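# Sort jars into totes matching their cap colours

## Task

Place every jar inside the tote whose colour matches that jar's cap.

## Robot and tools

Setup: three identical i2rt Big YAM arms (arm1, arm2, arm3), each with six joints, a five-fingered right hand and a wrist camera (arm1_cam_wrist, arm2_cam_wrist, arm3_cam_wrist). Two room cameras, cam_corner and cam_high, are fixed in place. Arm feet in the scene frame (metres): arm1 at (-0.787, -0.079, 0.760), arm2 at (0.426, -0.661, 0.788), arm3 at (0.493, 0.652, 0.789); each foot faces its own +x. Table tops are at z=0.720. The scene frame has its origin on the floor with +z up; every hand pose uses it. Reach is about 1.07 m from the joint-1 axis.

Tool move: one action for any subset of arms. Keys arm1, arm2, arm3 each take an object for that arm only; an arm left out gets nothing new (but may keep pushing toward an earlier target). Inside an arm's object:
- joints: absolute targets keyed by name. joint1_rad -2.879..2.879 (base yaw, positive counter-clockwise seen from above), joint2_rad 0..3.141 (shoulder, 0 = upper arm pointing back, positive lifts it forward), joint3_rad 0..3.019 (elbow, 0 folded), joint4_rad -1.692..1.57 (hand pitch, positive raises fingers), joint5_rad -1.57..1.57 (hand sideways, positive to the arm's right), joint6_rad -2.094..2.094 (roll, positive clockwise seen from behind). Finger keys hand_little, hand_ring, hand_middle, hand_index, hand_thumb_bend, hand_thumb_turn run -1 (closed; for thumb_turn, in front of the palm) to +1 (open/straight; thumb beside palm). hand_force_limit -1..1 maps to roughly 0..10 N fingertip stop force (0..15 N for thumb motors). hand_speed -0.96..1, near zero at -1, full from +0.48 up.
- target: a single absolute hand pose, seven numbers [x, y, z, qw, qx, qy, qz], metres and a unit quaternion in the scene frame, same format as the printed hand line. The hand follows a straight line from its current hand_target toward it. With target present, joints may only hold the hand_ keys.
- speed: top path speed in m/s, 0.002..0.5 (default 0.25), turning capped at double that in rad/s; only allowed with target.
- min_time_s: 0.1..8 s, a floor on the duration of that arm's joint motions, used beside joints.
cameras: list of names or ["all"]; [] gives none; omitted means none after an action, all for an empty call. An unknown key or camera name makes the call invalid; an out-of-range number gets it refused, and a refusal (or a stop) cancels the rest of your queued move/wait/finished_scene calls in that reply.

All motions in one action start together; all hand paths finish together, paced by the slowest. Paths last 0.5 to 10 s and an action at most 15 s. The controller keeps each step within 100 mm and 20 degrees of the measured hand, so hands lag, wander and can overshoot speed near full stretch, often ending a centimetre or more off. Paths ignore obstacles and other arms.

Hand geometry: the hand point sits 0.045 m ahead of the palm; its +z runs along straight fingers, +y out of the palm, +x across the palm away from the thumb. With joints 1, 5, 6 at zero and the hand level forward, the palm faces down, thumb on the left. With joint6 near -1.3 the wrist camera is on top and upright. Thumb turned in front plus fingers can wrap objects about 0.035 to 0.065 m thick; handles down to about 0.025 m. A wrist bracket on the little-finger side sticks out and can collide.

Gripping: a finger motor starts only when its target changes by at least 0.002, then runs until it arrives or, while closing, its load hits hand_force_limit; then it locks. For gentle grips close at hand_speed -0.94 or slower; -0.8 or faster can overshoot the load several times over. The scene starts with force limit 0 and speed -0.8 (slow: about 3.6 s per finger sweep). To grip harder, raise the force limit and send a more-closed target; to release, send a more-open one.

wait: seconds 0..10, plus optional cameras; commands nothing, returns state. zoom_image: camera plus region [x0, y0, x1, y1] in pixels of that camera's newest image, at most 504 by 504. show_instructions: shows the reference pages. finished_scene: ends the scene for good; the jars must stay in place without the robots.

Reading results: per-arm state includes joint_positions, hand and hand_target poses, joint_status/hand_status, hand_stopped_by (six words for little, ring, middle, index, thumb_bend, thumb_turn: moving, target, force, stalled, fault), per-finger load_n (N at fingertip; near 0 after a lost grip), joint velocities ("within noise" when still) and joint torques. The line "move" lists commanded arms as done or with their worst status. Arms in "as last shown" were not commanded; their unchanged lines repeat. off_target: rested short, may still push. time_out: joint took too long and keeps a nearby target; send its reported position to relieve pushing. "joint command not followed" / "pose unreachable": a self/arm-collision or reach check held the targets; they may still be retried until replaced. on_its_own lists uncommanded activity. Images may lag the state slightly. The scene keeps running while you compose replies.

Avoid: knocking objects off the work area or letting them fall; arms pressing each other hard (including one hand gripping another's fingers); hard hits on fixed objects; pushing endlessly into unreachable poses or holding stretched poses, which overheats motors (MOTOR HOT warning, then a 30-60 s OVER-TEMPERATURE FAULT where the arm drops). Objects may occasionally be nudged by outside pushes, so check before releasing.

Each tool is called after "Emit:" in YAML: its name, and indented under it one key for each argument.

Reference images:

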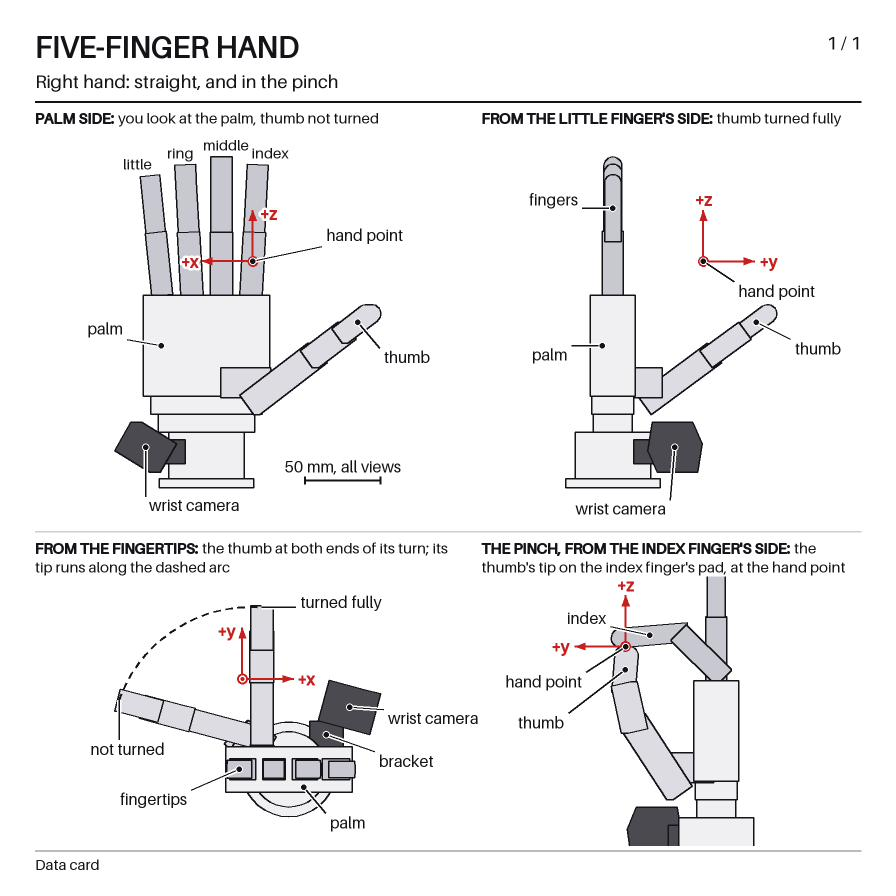

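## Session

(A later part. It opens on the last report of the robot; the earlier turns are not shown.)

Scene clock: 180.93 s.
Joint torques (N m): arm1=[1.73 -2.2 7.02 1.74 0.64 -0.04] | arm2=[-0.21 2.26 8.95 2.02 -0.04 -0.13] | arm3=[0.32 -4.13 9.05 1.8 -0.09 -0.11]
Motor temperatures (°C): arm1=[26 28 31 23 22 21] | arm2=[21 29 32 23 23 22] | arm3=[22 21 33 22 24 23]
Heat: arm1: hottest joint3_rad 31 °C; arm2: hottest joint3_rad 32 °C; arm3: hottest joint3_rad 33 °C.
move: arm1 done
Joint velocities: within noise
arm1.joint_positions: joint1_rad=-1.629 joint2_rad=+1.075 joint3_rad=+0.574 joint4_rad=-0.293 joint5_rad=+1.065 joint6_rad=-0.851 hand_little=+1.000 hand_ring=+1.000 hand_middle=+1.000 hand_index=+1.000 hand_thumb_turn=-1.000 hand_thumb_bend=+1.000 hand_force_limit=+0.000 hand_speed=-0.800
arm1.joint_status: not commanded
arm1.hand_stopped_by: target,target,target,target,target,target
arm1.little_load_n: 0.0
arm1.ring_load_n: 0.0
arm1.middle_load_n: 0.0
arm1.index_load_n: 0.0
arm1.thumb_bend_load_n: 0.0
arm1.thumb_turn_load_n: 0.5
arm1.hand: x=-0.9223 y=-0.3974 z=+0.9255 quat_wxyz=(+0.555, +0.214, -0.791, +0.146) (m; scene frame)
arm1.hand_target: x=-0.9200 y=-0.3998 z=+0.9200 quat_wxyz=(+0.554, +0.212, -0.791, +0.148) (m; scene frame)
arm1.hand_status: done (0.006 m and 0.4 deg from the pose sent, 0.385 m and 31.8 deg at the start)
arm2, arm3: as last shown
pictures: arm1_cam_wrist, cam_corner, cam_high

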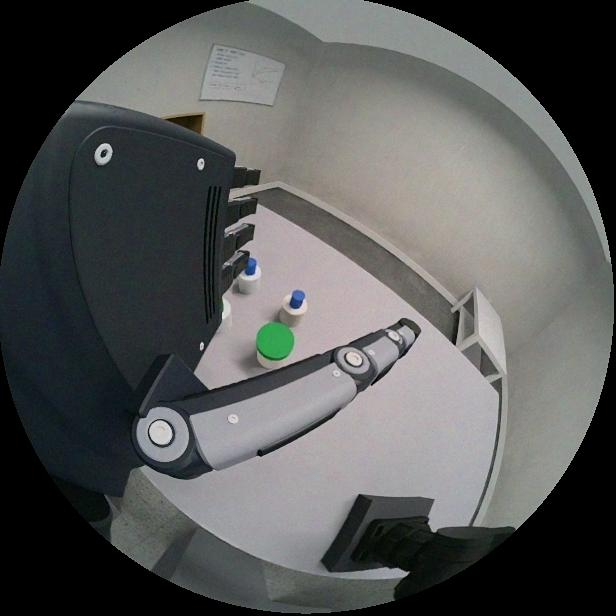

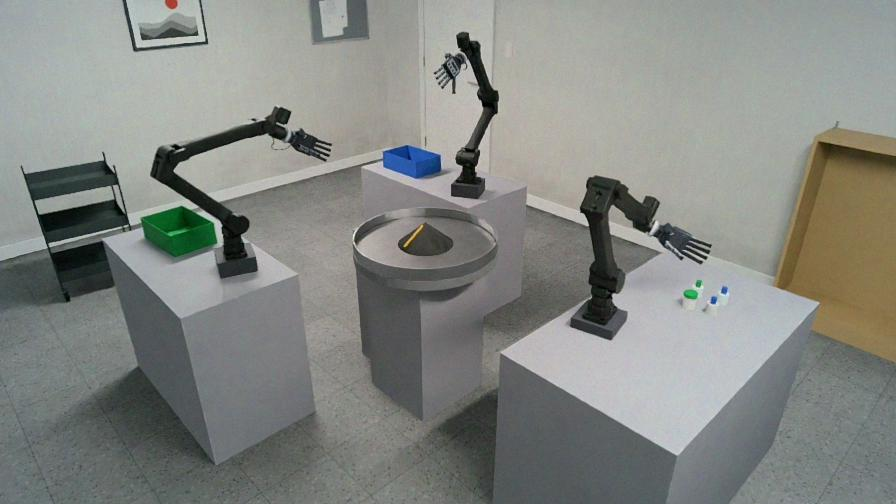

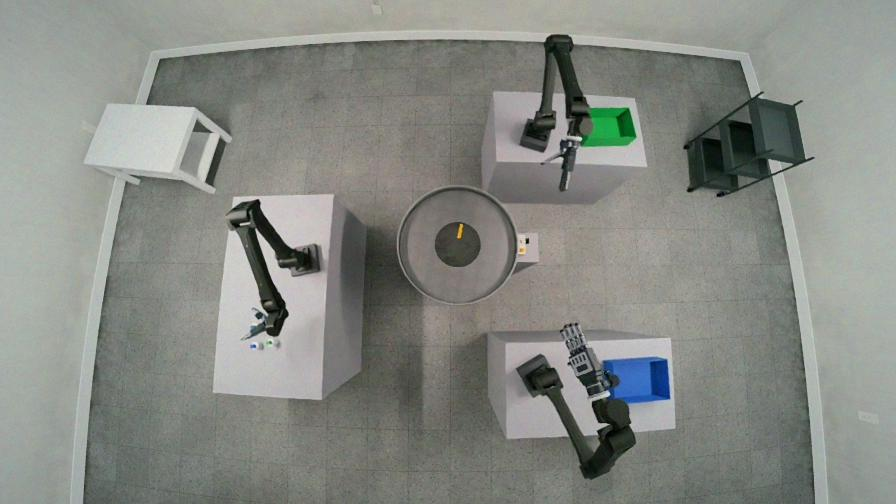

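Emit:
zoom_image:
  camera: "arm1_cam_wrist"
  region: [210, 240, 340, 370]

Scaled by 3.877 from the camera's 616x616 image, which has a finer 880x880 frame.

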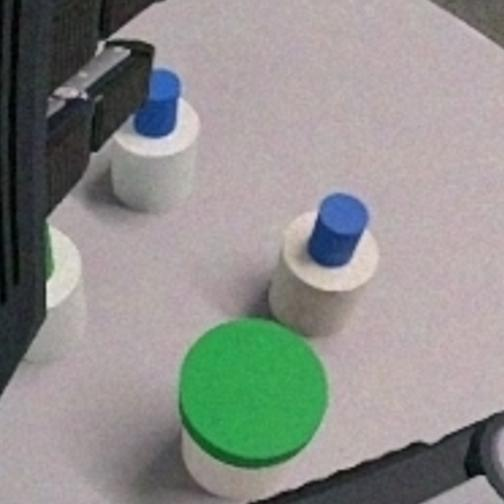

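Emit:
move:
  arm1: {"target": [-0.893, -0.389, 0.765, 0.554, 0.212, -0.7913, 0.1484], "speed": 0.15}
  cameras: ["arm1_cam_wrist"]

Emit:
zoom_image:
  camera: "arm1_cam_wrist"
  region: [200, 240, 400, 440]

Scene clock: 210.57 s.
Joint torques (N m): arm1=[2.32 -4.37 3.34 1.5 0.72 -0.06] | arm2=[-0.21 2.2 8.96 2.02 -0.04 -0.13] | arm3=[1.14 -3.84 9.03 2 -0.03 -0.15]
Motor temperatures (°C): arm1=[25 28 32 23 22 21] | arm2=[21 29 32 23 23 22] | arm3=[22 21 33 22 24 23]
Heat: arm1: hottest joint3_rad 32 °C; arm2: hottest joint3_rad 32 °C; arm3: hottest joint3_rad 33 °C.
move: arm1 done
Joint velocities: within noise
arm1.joint_positions: joint1_rad=-1.535 joint2_rad=+1.545 joint3_rad=+0.419 joint4_rad=+0.187 joint5_rad=+1.130 joint6_rad=-0.677 hand_little=+1.000 hand_ring=+1.000 hand_middle=+1.000 hand_index=+1.000 hand_thumb_turn=-1.000 hand_thumb_bend=+1.000 hand_force_limit=+0.000 hand_speed=-0.800
arm1.joint_status: not commanded
arm1.hand_stopped_by: target,target,target,target,target,target
arm1.little_load_n: 0.0
arm1.ring_load_n: 0.0
arm1.middle_load_n: 0.0
arm1.index_load_n: 0.0
arm1.thumb_bend_load_n: 0.0
arm1.thumb_turn_load_n: 0.0
arm1.hand: x=-0.8960 y=-0.3913 z=+0.7716 quat_wxyz=(+0.555, +0.208, -0.792, +0.148) (m; scene frame)
arm1.hand_target: x=-0.8931 y=-0.3890 z=+0.7652 quat_wxyz=(+0.554, +0.212, -0.791, +0.148) (m; scene frame)
arm1.hand_status: done (0.008 m and 0.4 deg from the pose sent, 0.163 m and 0.4 deg at the start)
arm2, arm3: as last shown
arm2.little_load_n: -0.5
arm3.thumb_bend_load_n: -0.5
pictures: arm1_cam_wrist

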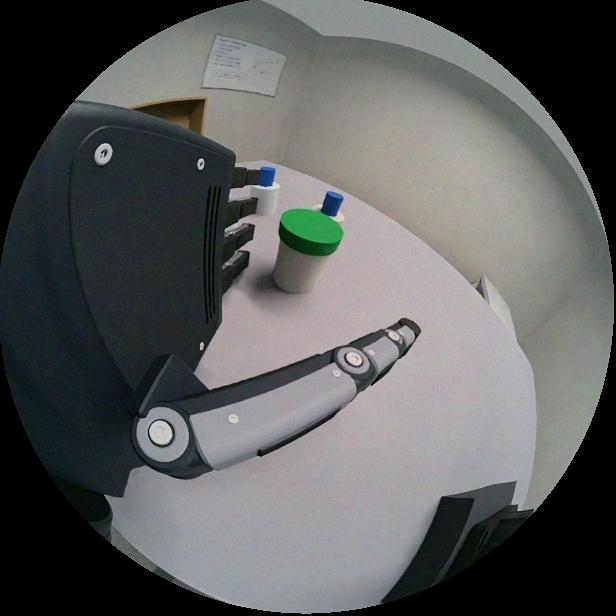

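Scaled by 2.520 from the camera's 616x616 image, which has a finer 880x880 frame.

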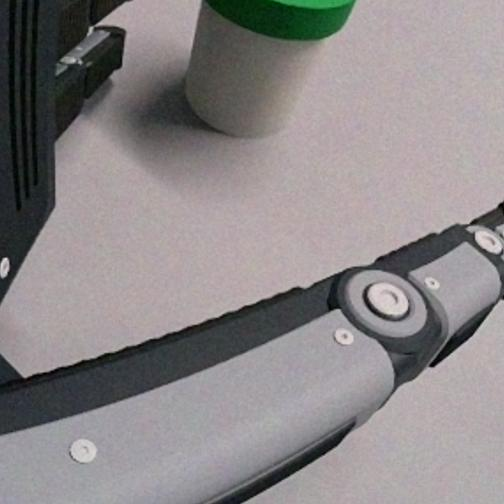

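Emit:
move:
  arm1: {"target": [-0.949, -0.419, 0.755, 0.554, 0.212, -0.7913, 0.1484], "speed": 0.1}
  cameras: ["arm1_cam_wrist", "cam_corner"]

Emit:
zoom_image:
  camera: "cam_corner"
  region: [640, 240, 760, 330]

Scene clock: 223.00 s.
Joint torques (N m): arm1=[0.26 -4.48 3.79 1.57 -0.01 -0.22] | arm2=[-0.21 2.32 8.94 2.03 -0.04 -0.14] | arm3=[1.2 -4.13 9.1 1.91 -0.09 -0.13]
Motor temperatures (°C): arm1=[25 28 31 23 22 21] | arm2=[21 28 32 23 23 22] | arm3=[22 21 33 22 24 23]
Heat: arm1: hottest joint3_rad 31 °C; arm2: hottest joint3_rad 32 °C; arm3: hottest joint3_rad 33 °C.
move: arm1 done
Joint velocities: within noise
arm1.joint_positions: joint1_rad=-1.711 joint2_rad=+1.646 joint3_rad=+0.419 joint4_rad=+0.559 joint5_rad=+1.006 joint6_rad=-0.957 hand_little=+1.000 hand_ring=+1.000 hand_middle=+1.000 hand_index=+1.000 hand_thumb_turn=-1.000 hand_thumb_bend=+1.000 hand_force_limit=+0.000 hand_speed=-0.800
arm1.joint_status: not commanded
arm1.hand_stopped_by: target,target,target,target,target,target
arm1.little_load_n: 0.0
arm1.ring_load_n: -0.5
arm1.middle_load_n: 0.0
arm1.index_load_n: -1.0
arm1.thumb_bend_load_n: 0.0
arm1.thumb_turn_load_n: 0.5
arm1.hand: x=-0.9448 y=-0.4196 z=+0.7641 quat_wxyz=(+0.557, +0.204, -0.789, +0.160) (m; scene frame)
arm1.hand_target: x=-0.9487 y=-0.4188 z=+0.7553 quat_wxyz=(+0.554, +0.212, -0.791, +0.149) (m; scene frame)
arm1.hand_status: done (0.010 m and 1.7 deg from the pose sent, 0.062 m and 0.5 deg at the start)
arm2, arm3: as last shown
arm2.little_load_n: 0.0
arm2.middle_load_n: -0.5
arm3.little_load_n: 0.5
arm3.thumb_bend_load_n: 0.0
arm3.thumb_turn_load_n: 0.5
pictures: arm1_cam_wrist, cam_corner

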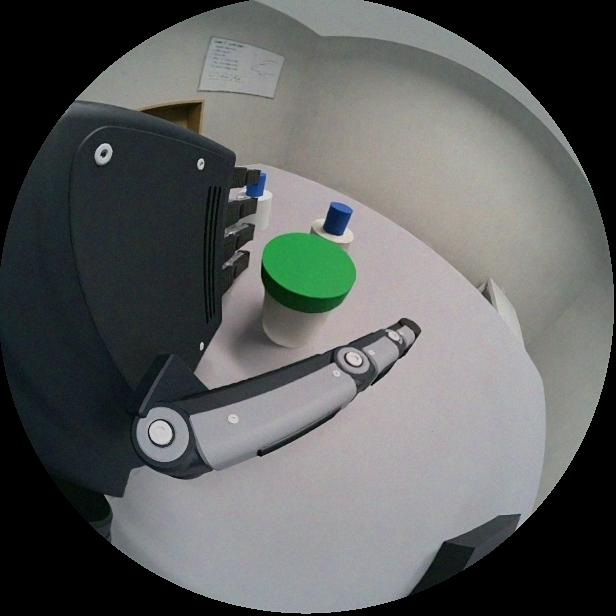

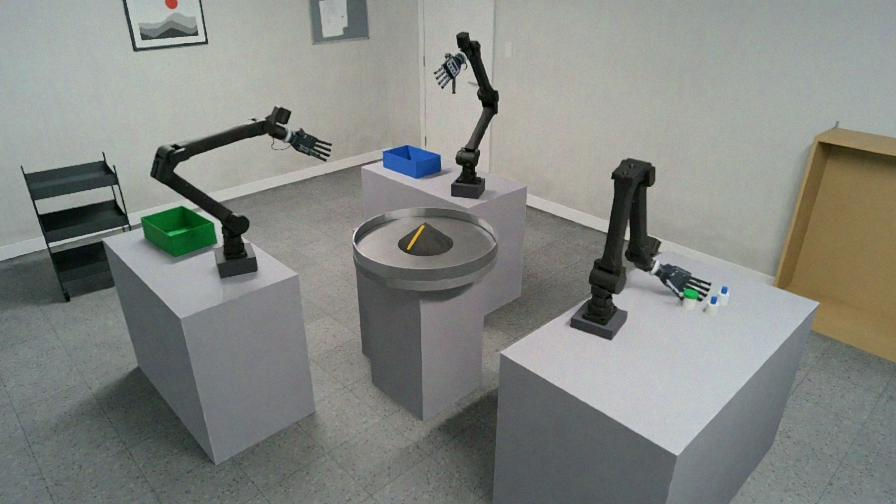

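Scaled by 4.200 from the camera's 896x504 image, which has a finer 1280x720 frame.

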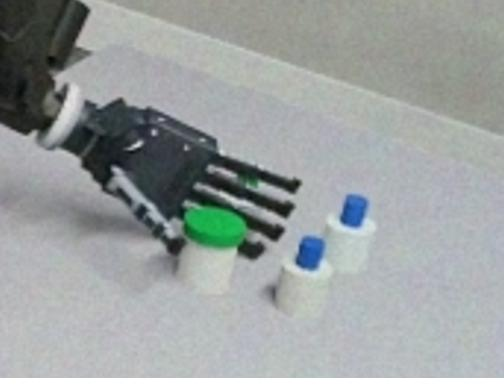

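Emit:
move:
  arm1: {"joints": {"hand_little": -0.6, "hand_ring": -0.6, "hand_middle": -0.6, "hand_index": -0.6, "hand_thumb_bend": -0.6, "hand_force_limit": -0.3, "hand_speed": -0.85}}
  cameras: ["arm1_cam_wrist"]

Emit:
zoom_image:
  camera: "arm1_cam_wrist"
  region: [200, 200, 400, 400]

Scene clock: 240.00 s.
Joint torques (N m): arm1=[0.32 -5.36 3.71 1.43 0.35 -0.29] | arm2=[-0.21 2.26 8.95 2.02 -0.04 -0.13] | arm3=[0.73 -4.07 9.11 1.99 -0.08 -0.13]
Motor temperatures (°C): arm1=[25 28 30 23 22 21] | arm2=[21 28 32 23 23 22] | arm3=[22 21 33 22 24 22]
Heat: arm1: hottest joint3_rad 30 °C; arm2: hottest joint3_rad 32 °C; arm3: hottest joint3_rad 33 °C.
move: arm1 off_target
Joint velocities: within noise
arm1.joint_positions: joint1_rad=-1.712 joint2_rad=+1.656 joint3_rad=+0.419 joint4_rad=+0.564 joint5_rad=+0.996 joint6_rad=-0.958 hand_little=-0.600 hand_ring=-0.600 hand_middle=-0.305 hand_index=-0.402 hand_thumb_turn=-1.000 hand_thumb_bend=+0.322 hand_force_limit=-0.300 hand_speed=-0.850
arm1.joint_status: hand_middle off_target (ended at -0.305, target -0.600); hand_index off_target (ended at -0.402, target -0.600); hand_thumb_bend off_target (ended at +0.322, target -0.600); the others done
arm1.hand_stopped_by: target,target,force,force,force,target
arm1.little_load_n: 0.0
arm1.ring_load_n: 0.0
arm1.middle_load_n: 2.5
arm1.index_load_n: 4.0
arm1.thumb_bend_load_n: 6.0
arm1.thumb_turn_load_n: 1.5
arm1.hand: x=-0.9444 y=-0.4202 z=+0.7602 quat_wxyz=(+0.554, +0.208, -0.790, +0.160) (m; scene frame)
arm1.hand_target: x=-0.9487 y=-0.4188 z=+0.7552 quat_wxyz=(+0.554, +0.212, -0.792, +0.148) (m; scene frame)
arm1.hand_status: not commanded
arm2, arm3: as last shown
arm2.ring_load_n: 0.5
arm2.middle_load_n: 0.0
arm2.thumb_turn_load_n: -0.5
arm3.little_load_n: 0.0
pictures: arm1_cam_wrist

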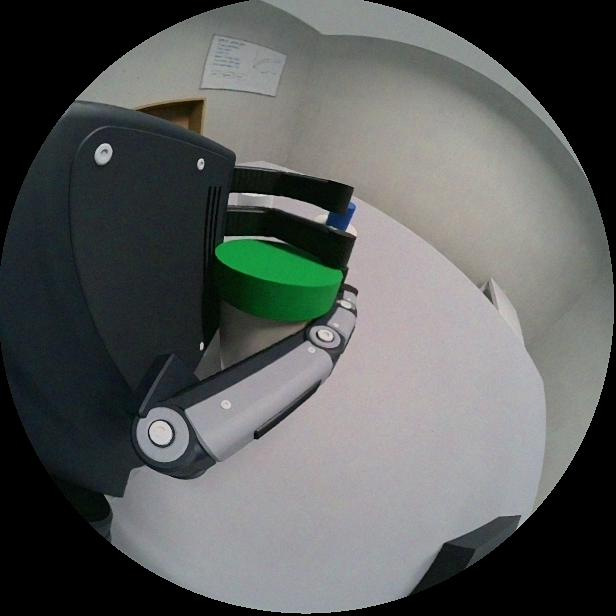

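Scaled by 2.520 from the camera's 616x616 image, which has a finer 880x880 frame.

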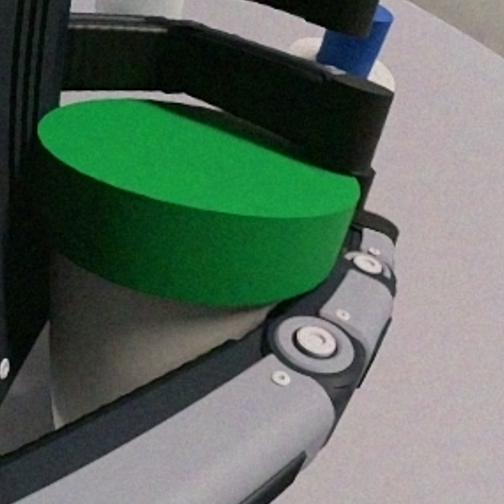

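Emit:
move:
  arm1: {"target": [-0.91, -0.39, 1.05, 0.554, 0.212, -0.7913, 0.1484], "speed": 0.2}
  cameras: ["arm1_cam_wrist", "cam_corner"]

Scene clock: 269.90 s.
Joint torques (N m): arm1=[2.37 -1.96 11.59 0.76 0.7 -0.06] | arm2=[-0.21 2.26 8.95 2.03 -0.04 -0.14] | arm3=[0.5 -3.78 9.05 2.03 -0.09 -0.14]
Motor temperatures (°C): arm1=[25 28 29 23 22 21] | arm2=[21 28 32 23 22 22] | arm3=[22 21 34 22 24 22]
Heat: arm1: hottest joint3_rad 29 °C; arm2: hottest joint3_rad 32 °C; arm3: hottest joint3_rad 34 °C.
move: arm1 off_target
Joint velocities: within noise
arm1.joint_positions: joint1_rad=-1.597 joint2_rad=+0.932 joint3_rad=+0.794 joint4_rad=-0.749 joint5_rad=+1.092 joint6_rad=-0.791 hand_little=-0.600 hand_ring=-0.600 hand_middle=-0.305 hand_index=-0.402 hand_thumb_turn=-1.000 hand_thumb_bend=+0.322 hand_force_limit=-0.300 hand_speed=-0.850
arm1.joint_status: not commanded
arm1.hand_stopped_by: target,target,force,force,force,target
arm1.little_load_n: 0.0
arm1.ring_load_n: 0.0
arm1.middle_load_n: 2.5
arm1.index_load_n: 4.0
arm1.thumb_bend_load_n: 6.5
arm1.thumb_turn_load_n: 1.5
arm1.hand: x=-0.9160 y=-0.3782 z=+1.0308 quat_wxyz=(+0.554, +0.223, -0.792, +0.128) (m; scene frame)
arm1.hand_target: x=-0.9101 y=-0.3891 z=+1.0497 quat_wxyz=(+0.554, +0.212, -0.791, +0.149) (m; scene frame)
arm1.hand_status: off_target (0.023 m and 2.7 deg from the pose sent, 0.293 m and 1.4 deg at the start)
arm2, arm3: as last shown
arm2.ring_load_n: 0.0
arm2.index_load_n: -0.5
arm2.thumb_turn_load_n: 0.0
arm3.ring_load_n: -0.5
arm3.thumb_turn_load_n: 0.0
pictures: arm1_cam_wrist, cam_corner

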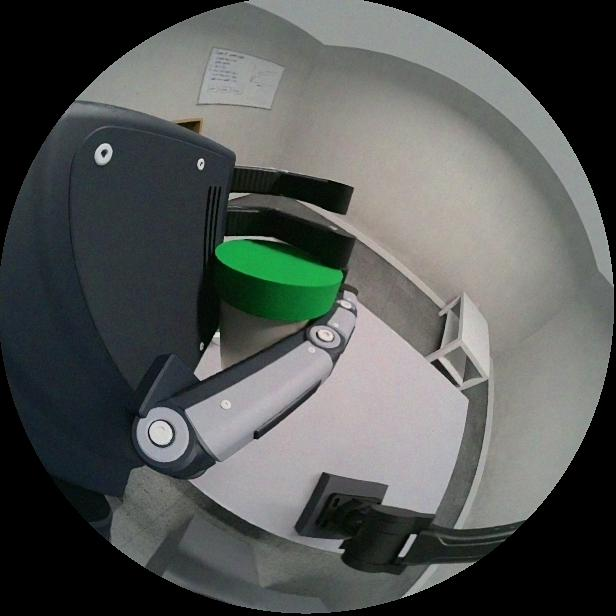

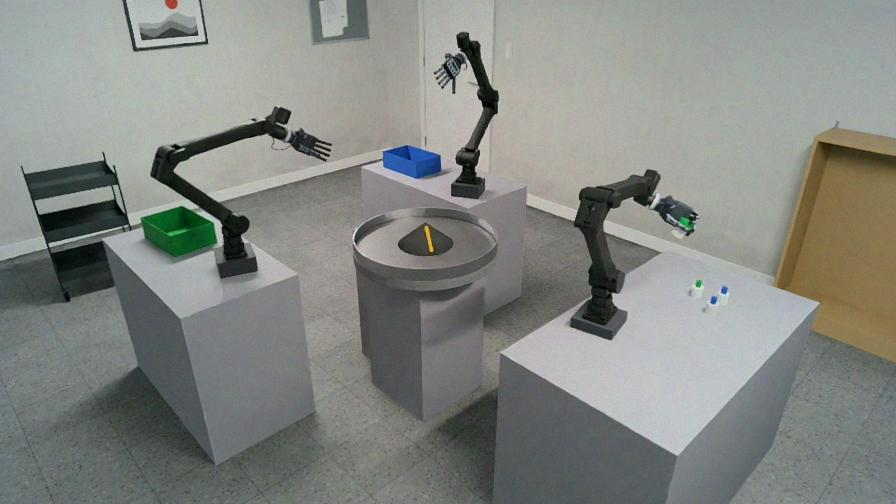

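Emit:
move:
  arm1: {"joints": {"joint1_rad": -0.27, "joint2_rad": 0.93, "joint3_rad": 0.85, "joint4_rad": -0.27, "joint5_rad": 0, "joint6_rad": -1.57}, "min_time_s": 4}
  cameras: ["arm1_cam_wrist", "cam_high", "cam_corner"]

Scene clock: 280.10 s.
Joint torques (N m): arm1=[2.08 -3.66 12.59 2.45 -0.09 -0.33] | arm2=[-0.15 2.26 8.94 2.03 -0.04 -0.14] | arm3=[0.5 -4.25 8.96 1.83 -0.09 -0.09]
Motor temperatures (°C): arm1=[25 28 31 23 22 21] | arm2=[21 28 32 23 22 22] | arm3=[22 21 34 22 24 22]
Heat: arm1: hottest joint3_rad 31 °C; arm2: hottest joint3_rad 32 °C; arm3: hottest joint3_rad 34 °C.
move: arm1 done
Joint velocities: within noise
arm1.joint_positions: joint1_rad=-0.280 joint2_rad=+0.932 joint3_rad=+0.794 joint4_rad=-0.287 joint5_rad=+0.003 joint6_rad=-1.555 hand_little=-0.600 hand_ring=-0.600 hand_middle=-0.305 hand_index=-0.402 hand_thumb_turn=-1.000 hand_thumb_bend=+0.322 hand_force_limit=-0.300 hand_speed=-0.850
arm1.joint_status: all done
arm1.hand_stopped_by: target,target,force,force,force,target
arm1.little_load_n: 0.0
arm1.ring_load_n: 0.0
arm1.middle_load_n: 2.5
arm1.index_load_n: 4.0
arm1.thumb_bend_load_n: 6.0
arm1.thumb_turn_load_n: 1.5
arm1.hand: x=-0.3315 y=-0.1712 z=+1.0419 quat_wxyz=(+0.017, +0.840, -0.036, +0.540) (m; scene frame)
arm1.hand_target: x=-0.3184 y=-0.1672 z=+1.0823 quat_wxyz=(+0.018, +0.820, -0.024, +0.572) (m; scene frame)
arm1.hand_status: not commanded
arm2, arm3: as last shown
arm3.ring_load_n: 0.0
arm3.index_load_n: 0.5
arm3.thumb_turn_load_n: 0.5
pictures: arm1_cam_wrist, cam_corner, cam_high

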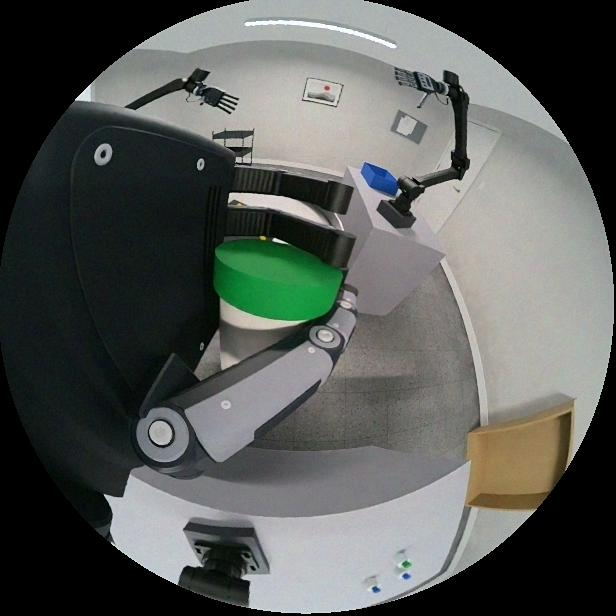

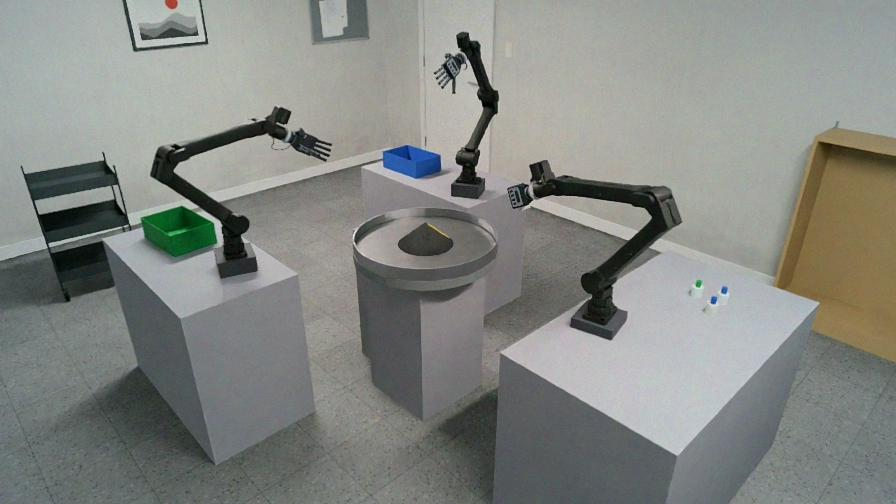

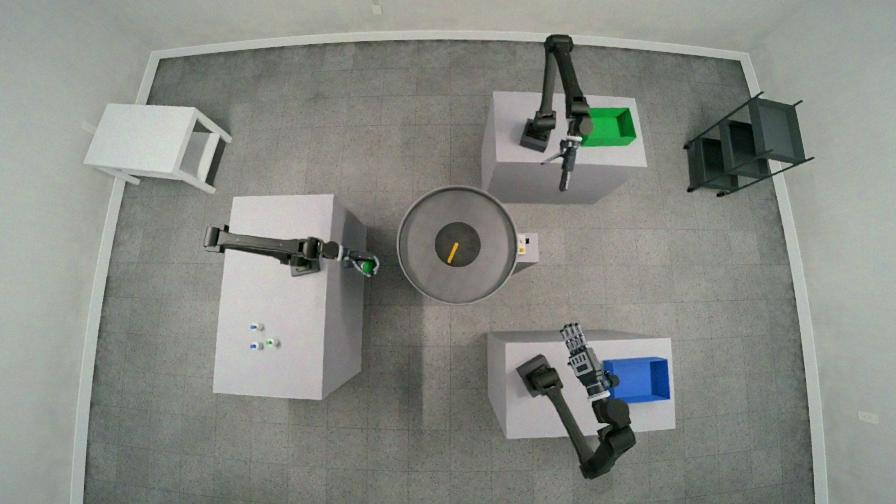

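Emit:
move:
  arm1: {"target": [0.0, -0.18, 0.98, 0, 0.8192, 0, 0.5736], "speed": 0.15}
  cameras: ["arm1_cam_wrist", "arm3_cam_wrist", "cam_high", "cam_corner"]

Emit:
zoom_image:
  camera: "cam_high"
  region: [380, 170, 560, 320]

Emit:
zoom_image:
  camera: "cam_corner"
  region: [330, 150, 570, 310]

Scene clock: 337.10 s.
Joint torques (N m): arm1=[1.55 -13.98 11.71 1.96 -0.11 -0.31] | arm2=[-0.21 2.32 8.95 2.04 -0.04 -0.14] | arm3=[0.56 -3.72 9.07 2.18 -0.06 -0.12]
Motor temperatures (°C): arm1=[25 28 40 23 22 21] | arm2=[21 28 33 23 22 22] | arm3=[22 21 34 22 24 22]
Heat: arm1: hottest joint3_rad 40 °C; arm2: hottest joint3_rad 33 °C; arm3: hottest joint3_rad 34 °C.
move: arm1 off_target
Joint velocities: within noise
arm1.joint_positions: joint1_rad=-0.280 joint2_rad=+1.807 joint3_rad=+1.423 joint4_rad=+0.015 joint5_rad=-0.060 joint6_rad=-1.577 hand_little=-0.600 hand_ring=-0.600 hand_middle=-0.305 hand_index=-0.402 hand_thumb_turn=-1.000 hand_thumb_bend=+0.322 hand_force_limit=-0.300 hand_speed=-0.850
arm1.joint_status: not commanded
arm1.hand_stopped_by: target,target,force,force,force,target
arm1.little_load_n: 0.0
arm1.ring_load_n: 0.0
arm1.middle_load_n: 2.5
arm1.index_load_n: 4.0
arm1.thumb_bend_load_n: 6.0
arm1.thumb_turn_load_n: 1.5
arm1.hand: x=-0.0186 y=-0.1814 z=+0.9716 quat_wxyz=(-0.002, +0.825, -0.009, +0.564) (m; scene frame)
arm1.hand_target: x=-0.0014 y=-0.1799 z=+0.9798 quat_wxyz=(+0.000, +0.819, +0.000, +0.574) (m; scene frame)
arm1.hand_status: off_target (0.020 m and 1.6 deg from the pose sent, 0.337 m and 6.4 deg at the start)
arm2.joint_positions: joint1_rad=-0.173 joint2_rad=+0.617 joint3_rad=+1.493 joint4_rad=-1.239 joint5_rad=+0.088 joint6_rad=-1.133 hand_little=+1.000 hand_ring=+1.000 hand_middle=+1.000 hand_index=+1.000 hand_thumb_turn=+1.000 hand_thumb_bend=+1.000 hand_force_limit=+0.000 hand_speed=-0.800
arm2.joint_status: not commanded
arm2.hand_stopped_by: target,target,target,target,target,target
arm2.little_load_n: 0.0
arm2.ring_load_n: 0.0
arm2.middle_load_n: 0.0
arm2.index_load_n: 0.0
arm2.thumb_bend_load_n: 0.0
arm2.thumb_turn_load_n: 0.0
arm2.hand: x=+0.4149 y=-0.4367 z=+1.3459 quat_wxyz=(-0.515, +0.627, +0.526, +0.255) (m; scene frame)
arm2.hand_target: x=+0.4156 y=-0.4385 z=+1.3577 quat_wxyz=(-0.526, +0.621, +0.520, +0.259) (m; scene frame)
arm2.hand_status: not commanded
arm3: as last shown
arm3.index_load_n: 0.0
arm3.thumb_turn_load_n: 0.0
pictures: arm1_cam_wrist, arm3_cam_wrist, cam_corner, cam_high

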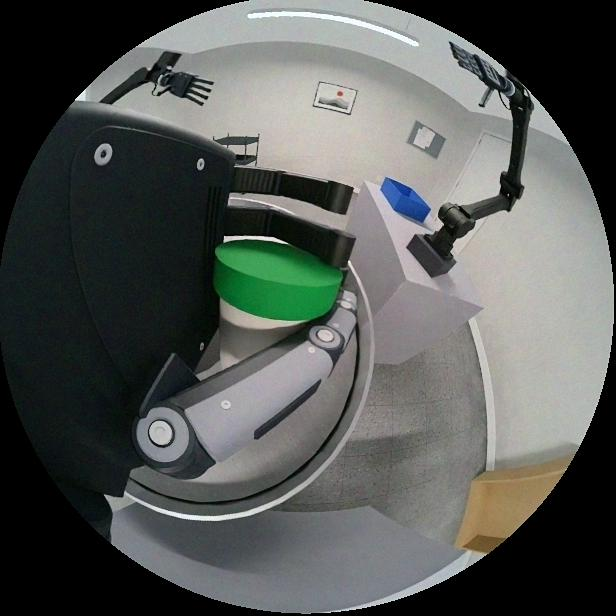

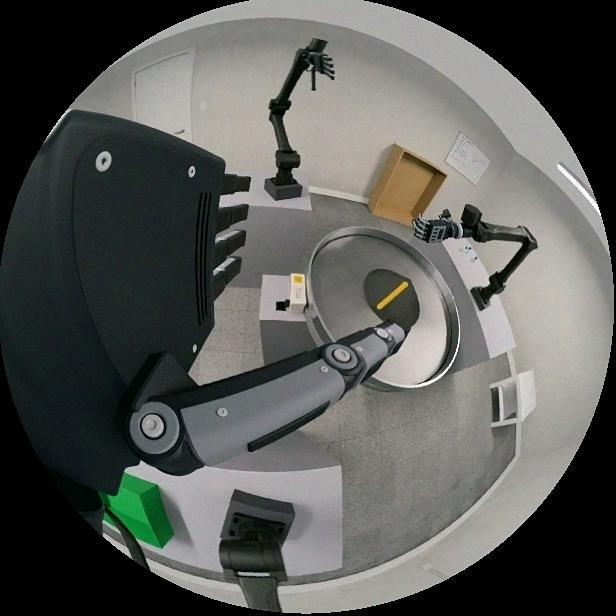

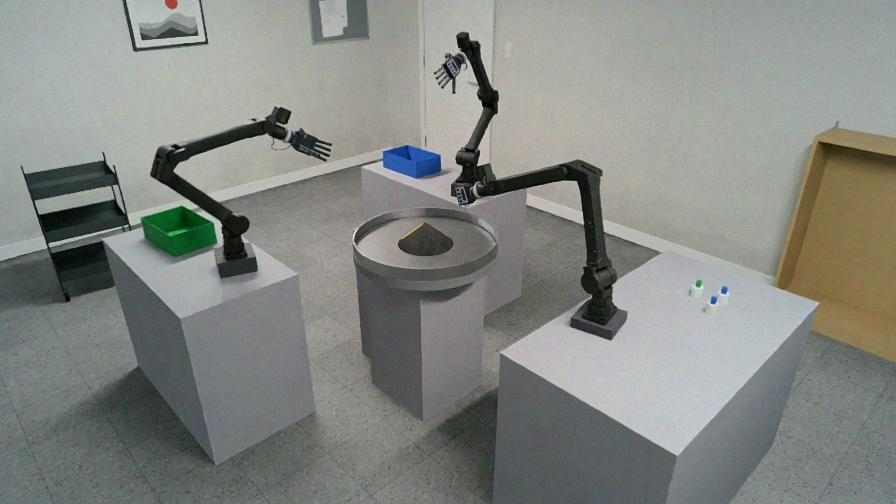

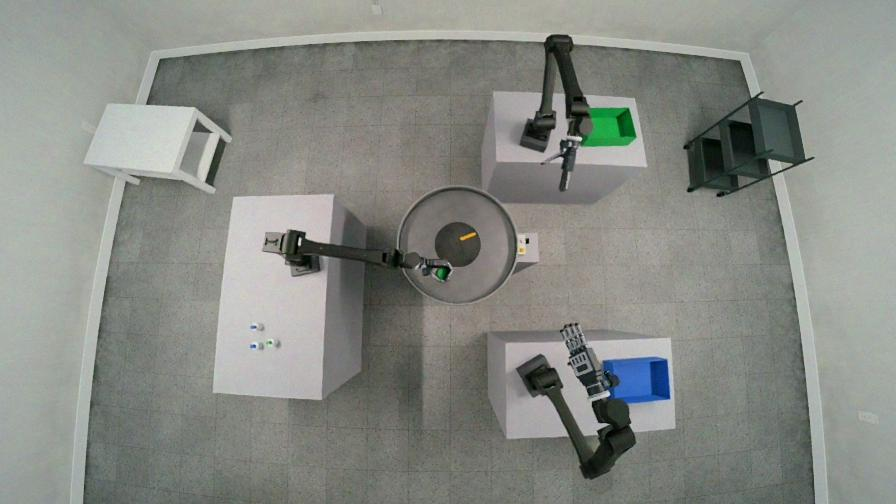

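Scaled by 2.800 from the camera's 896x504 image, which has a finer 1280x720 frame.

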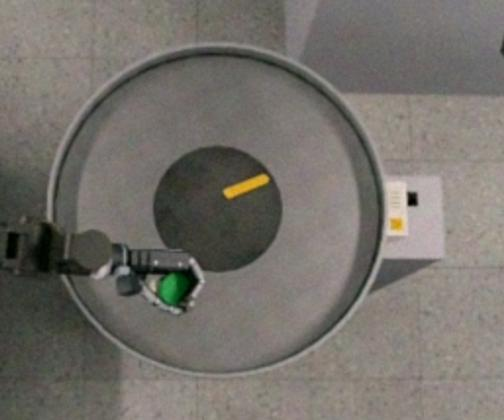

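Scaled by 2.100 from the camera's 896x504 image, which has a finer 1280x720 frame.

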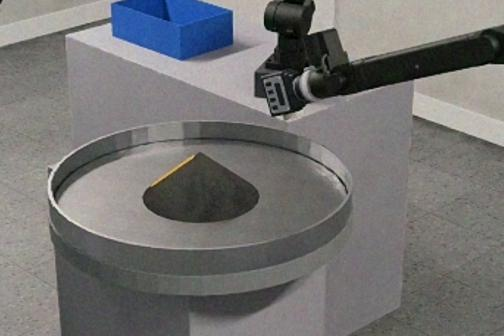

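Emit:
move:
  arm1: {"target": [0.03, -0.2, 0.895, 0, 0.8192, 0, 0.5736], "speed": 0.12}
  cameras: ["arm1_cam_wrist", "cam_high", "cam_corner"]

Emit:
zoom_image:
  camera: "cam_corner"
  region: [330, 150, 570, 310]

Emit:
zoom_image:
  camera: "arm1_cam_wrist"
  region: [100, 180, 420, 500]

Scene clock: 374.03 s.
Joint torques (N m): arm1=[0.32 -15.68 10.99 2.44 -0.12 -0.31] | arm2=[-0.15 2.2 8.95 2.03 -0.04 -0.14] | arm3=[0.97 -3.96 9.18 1.96 -0.09 -0.13]
Motor temperatures (°C): arm1=[25 29 39 23 22 21] | arm2=[21 28 33 23 22 22] | arm3=[22 21 34 22 24 22]
Heat: arm1: hottest joint3_rad 39 °C; arm2: hottest joint3_rad 33 °C; arm3: hottest joint3_rad 34 °C.
move: arm1 off_target
Joint velocities: within noise
arm1.joint_positions: joint1_rad=-0.294 joint2_rad=+1.976 joint3_rad=+1.444 joint4_rad=+0.150 joint5_rad=-0.085 joint6_rad=-1.587 hand_little=-0.600 hand_ring=-0.600 hand_middle=-0.305 hand_index=-0.402 hand_thumb_turn=-1.000 hand_thumb_bend=+0.322 hand_force_limit=-0.300 hand_speed=-0.850
arm1.joint_status: not commanded
arm1.hand_stopped_by: target,target,force,force,force,target
arm1.little_load_n: 0.0
arm1.ring_load_n: 0.0
arm1.middle_load_n: 2.5
arm1.index_load_n: 4.0
arm1.thumb_bend_load_n: 6.0
arm1.thumb_turn_load_n: 1.5
arm1.hand: x=+0.0117 y=-0.1903 z=+0.8865 quat_wxyz=(-0.007, +0.829, -0.003, +0.559) (m; scene frame)
arm1.hand_target: x=+0.0283 y=-0.1997 z=+0.8953 quat_wxyz=(+0.000, +0.819, +0.000, +0.574) (m; scene frame)
arm1.hand_status: off_target (0.022 m and 2.2 deg from the pose sent, 0.093 m and 1.6 deg at the start)
arm2: as last shown
arm3.joint_positions: joint1_rad=+0.362 joint2_rad=+0.839 joint3_rad=+0.942 joint4_rad=-0.630 joint5_rad=+0.173 joint6_rad=-1.478 hand_little=+1.000 hand_ring=+1.000 hand_middle=+1.000 hand_index=+1.000 hand_thumb_turn=-1.000 hand_thumb_bend=+1.000 hand_force_limit=+0.000 hand_speed=-0.800
arm3.joint_status: not commanded
arm3.hand_stopped_by: target,target,target,target,target,target
arm3.little_load_n: 0.0
arm3.ring_load_n: 0.0
arm3.middle_load_n: 0.0
arm3.index_load_n: 0.0
arm3.thumb_bend_load_n: 0.5
arm3.thumb_turn_load_n: 0.5
arm3.hand: x=+0.4185 y=+0.2437 z=+1.1219 quat_wxyz=(+0.376, +0.565, -0.657, +0.327) (m; scene frame)
arm3.hand_target: x=+0.4200 y=+0.2400 z=+1.1200 quat_wxyz=(+0.377, +0.568, -0.654, +0.328) (m; scene frame)
arm3.hand_status: not commanded
pictures: arm1_cam_wrist, cam_corner, cam_high

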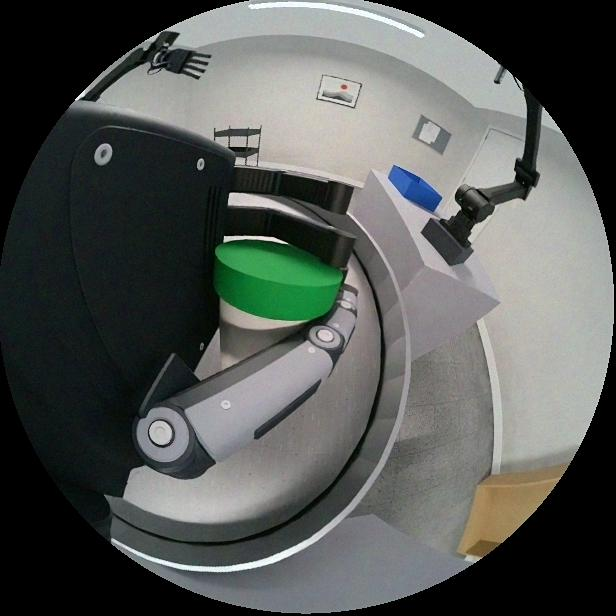

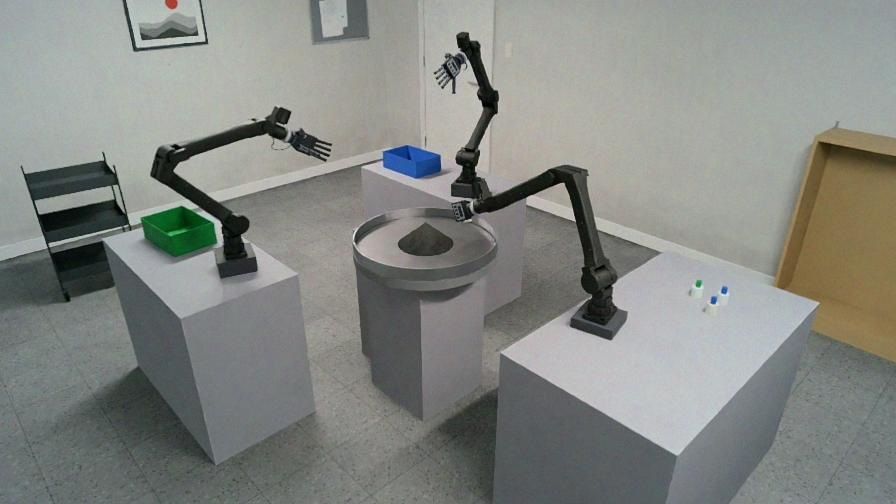

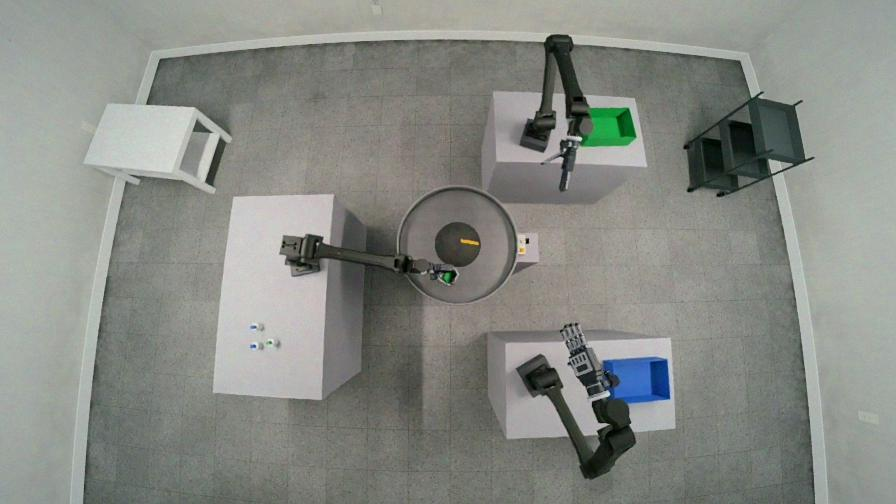

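Scaled by 2.100 from the camera's 896x504 image, which has a finer 1280x720 frame.

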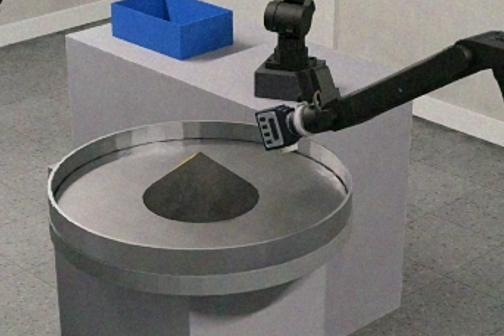

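Scaled by 1.575 from the camera's 616x616 image, which has a finer 880x880 frame.

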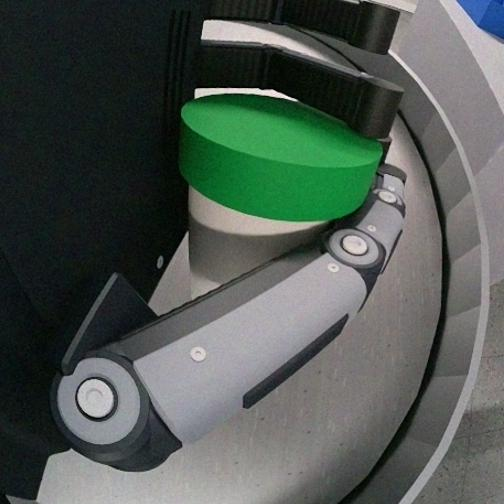

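Emit:
move:
  arm1: {"target": [0.03, -0.205, 0.876, 0, 0.8192, 0, 0.5736], "speed": 0.04}
  cameras: ["cam_corner", "arm1_cam_wrist"]

Emit:
zoom_image:
  camera: "cam_corner"
  region: [430, 180, 510, 240]

Scene clock: 394.27 s.
Joint torques (N m): arm1=[-0.26 -15.68 10.09 2.48 -0.12 -0.32] | arm2=[-0.26 2.26 8.94 2.02 -0.04 -0.13] | arm3=[0.44 -4.07 9.17 1.92 -0.07 -0.14]
Motor temperatures (°C): arm1=[25 30 42 23 22 21] | arm2=[21 28 33 23 22 22] | arm3=[22 21 35 22 24 22]
Heat: arm1: hottest joint3_rad 42 °C; arm2: hottest joint3_rad 33 °C; arm3: hottest joint3_rad 35 °C.
move: arm1 off_target
Joint velocities: within noise
arm1.joint_positions: joint1_rad=-0.300 joint2_rad=+2.002 joint3_rad=+1.444 joint4_rad=+0.187 joint5_rad=-0.093 joint6_rad=-1.589 hand_little=-0.600 hand_ring=-0.600 hand_middle=-0.305 hand_index=-0.402 hand_thumb_turn=-1.000 hand_thumb_bend=+0.322 hand_force_limit=-0.300 hand_speed=-0.850
arm1.joint_status: not commanded
arm1.hand_stopped_by: target,target,force,force,force,target
arm1.little_load_n: 0.0
arm1.ring_load_n: 0.0
arm1.middle_load_n: 2.5
arm1.index_load_n: 4.0
arm1.thumb_bend_load_n: 6.5
arm1.thumb_turn_load_n: 1.5
arm1.hand: x=+0.0160 y=-0.1943 z=+0.8755 quat_wxyz=(-0.007, +0.826, -0.003, +0.564) (m; scene frame)
arm1.hand_target: x=+0.0288 y=-0.2049 z=+0.8759 quat_wxyz=(+0.000, +0.819, +0.000, +0.573) (m; scene frame)
arm1.hand_status: off_target (0.018 m and 1.6 deg from the pose sent, 0.026 m and 2.2 deg at the start)
arm2, arm3: as last shown
arm3.thumb_bend_load_n: 0.0
arm3.thumb_turn_load_n: 0.0
pictures: arm1_cam_wrist, cam_corner

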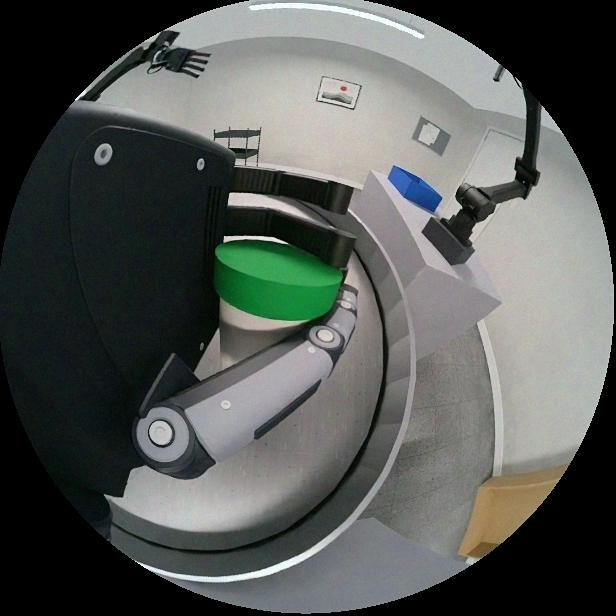

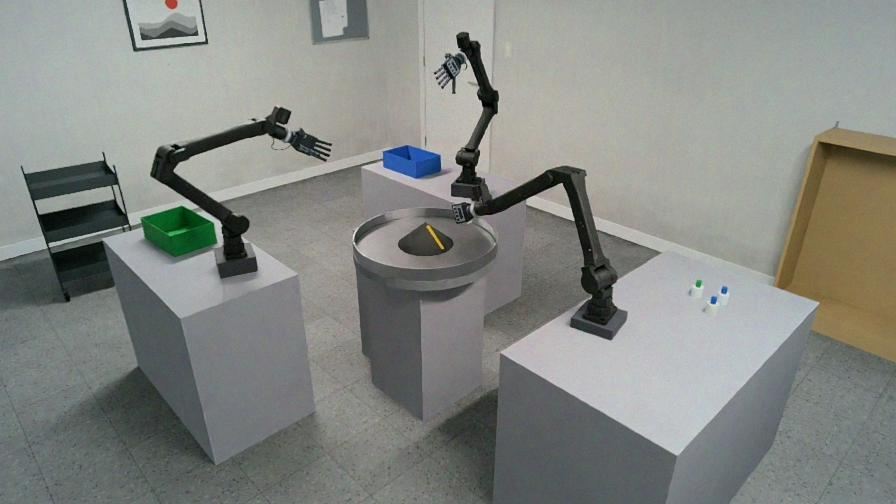

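Scaled by 6.300 from the camera's 896x504 image, which has a finer 1280x720 frame.

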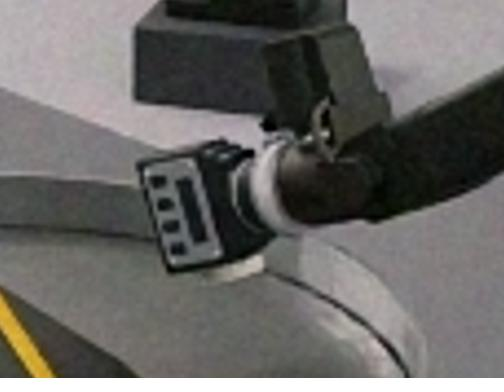

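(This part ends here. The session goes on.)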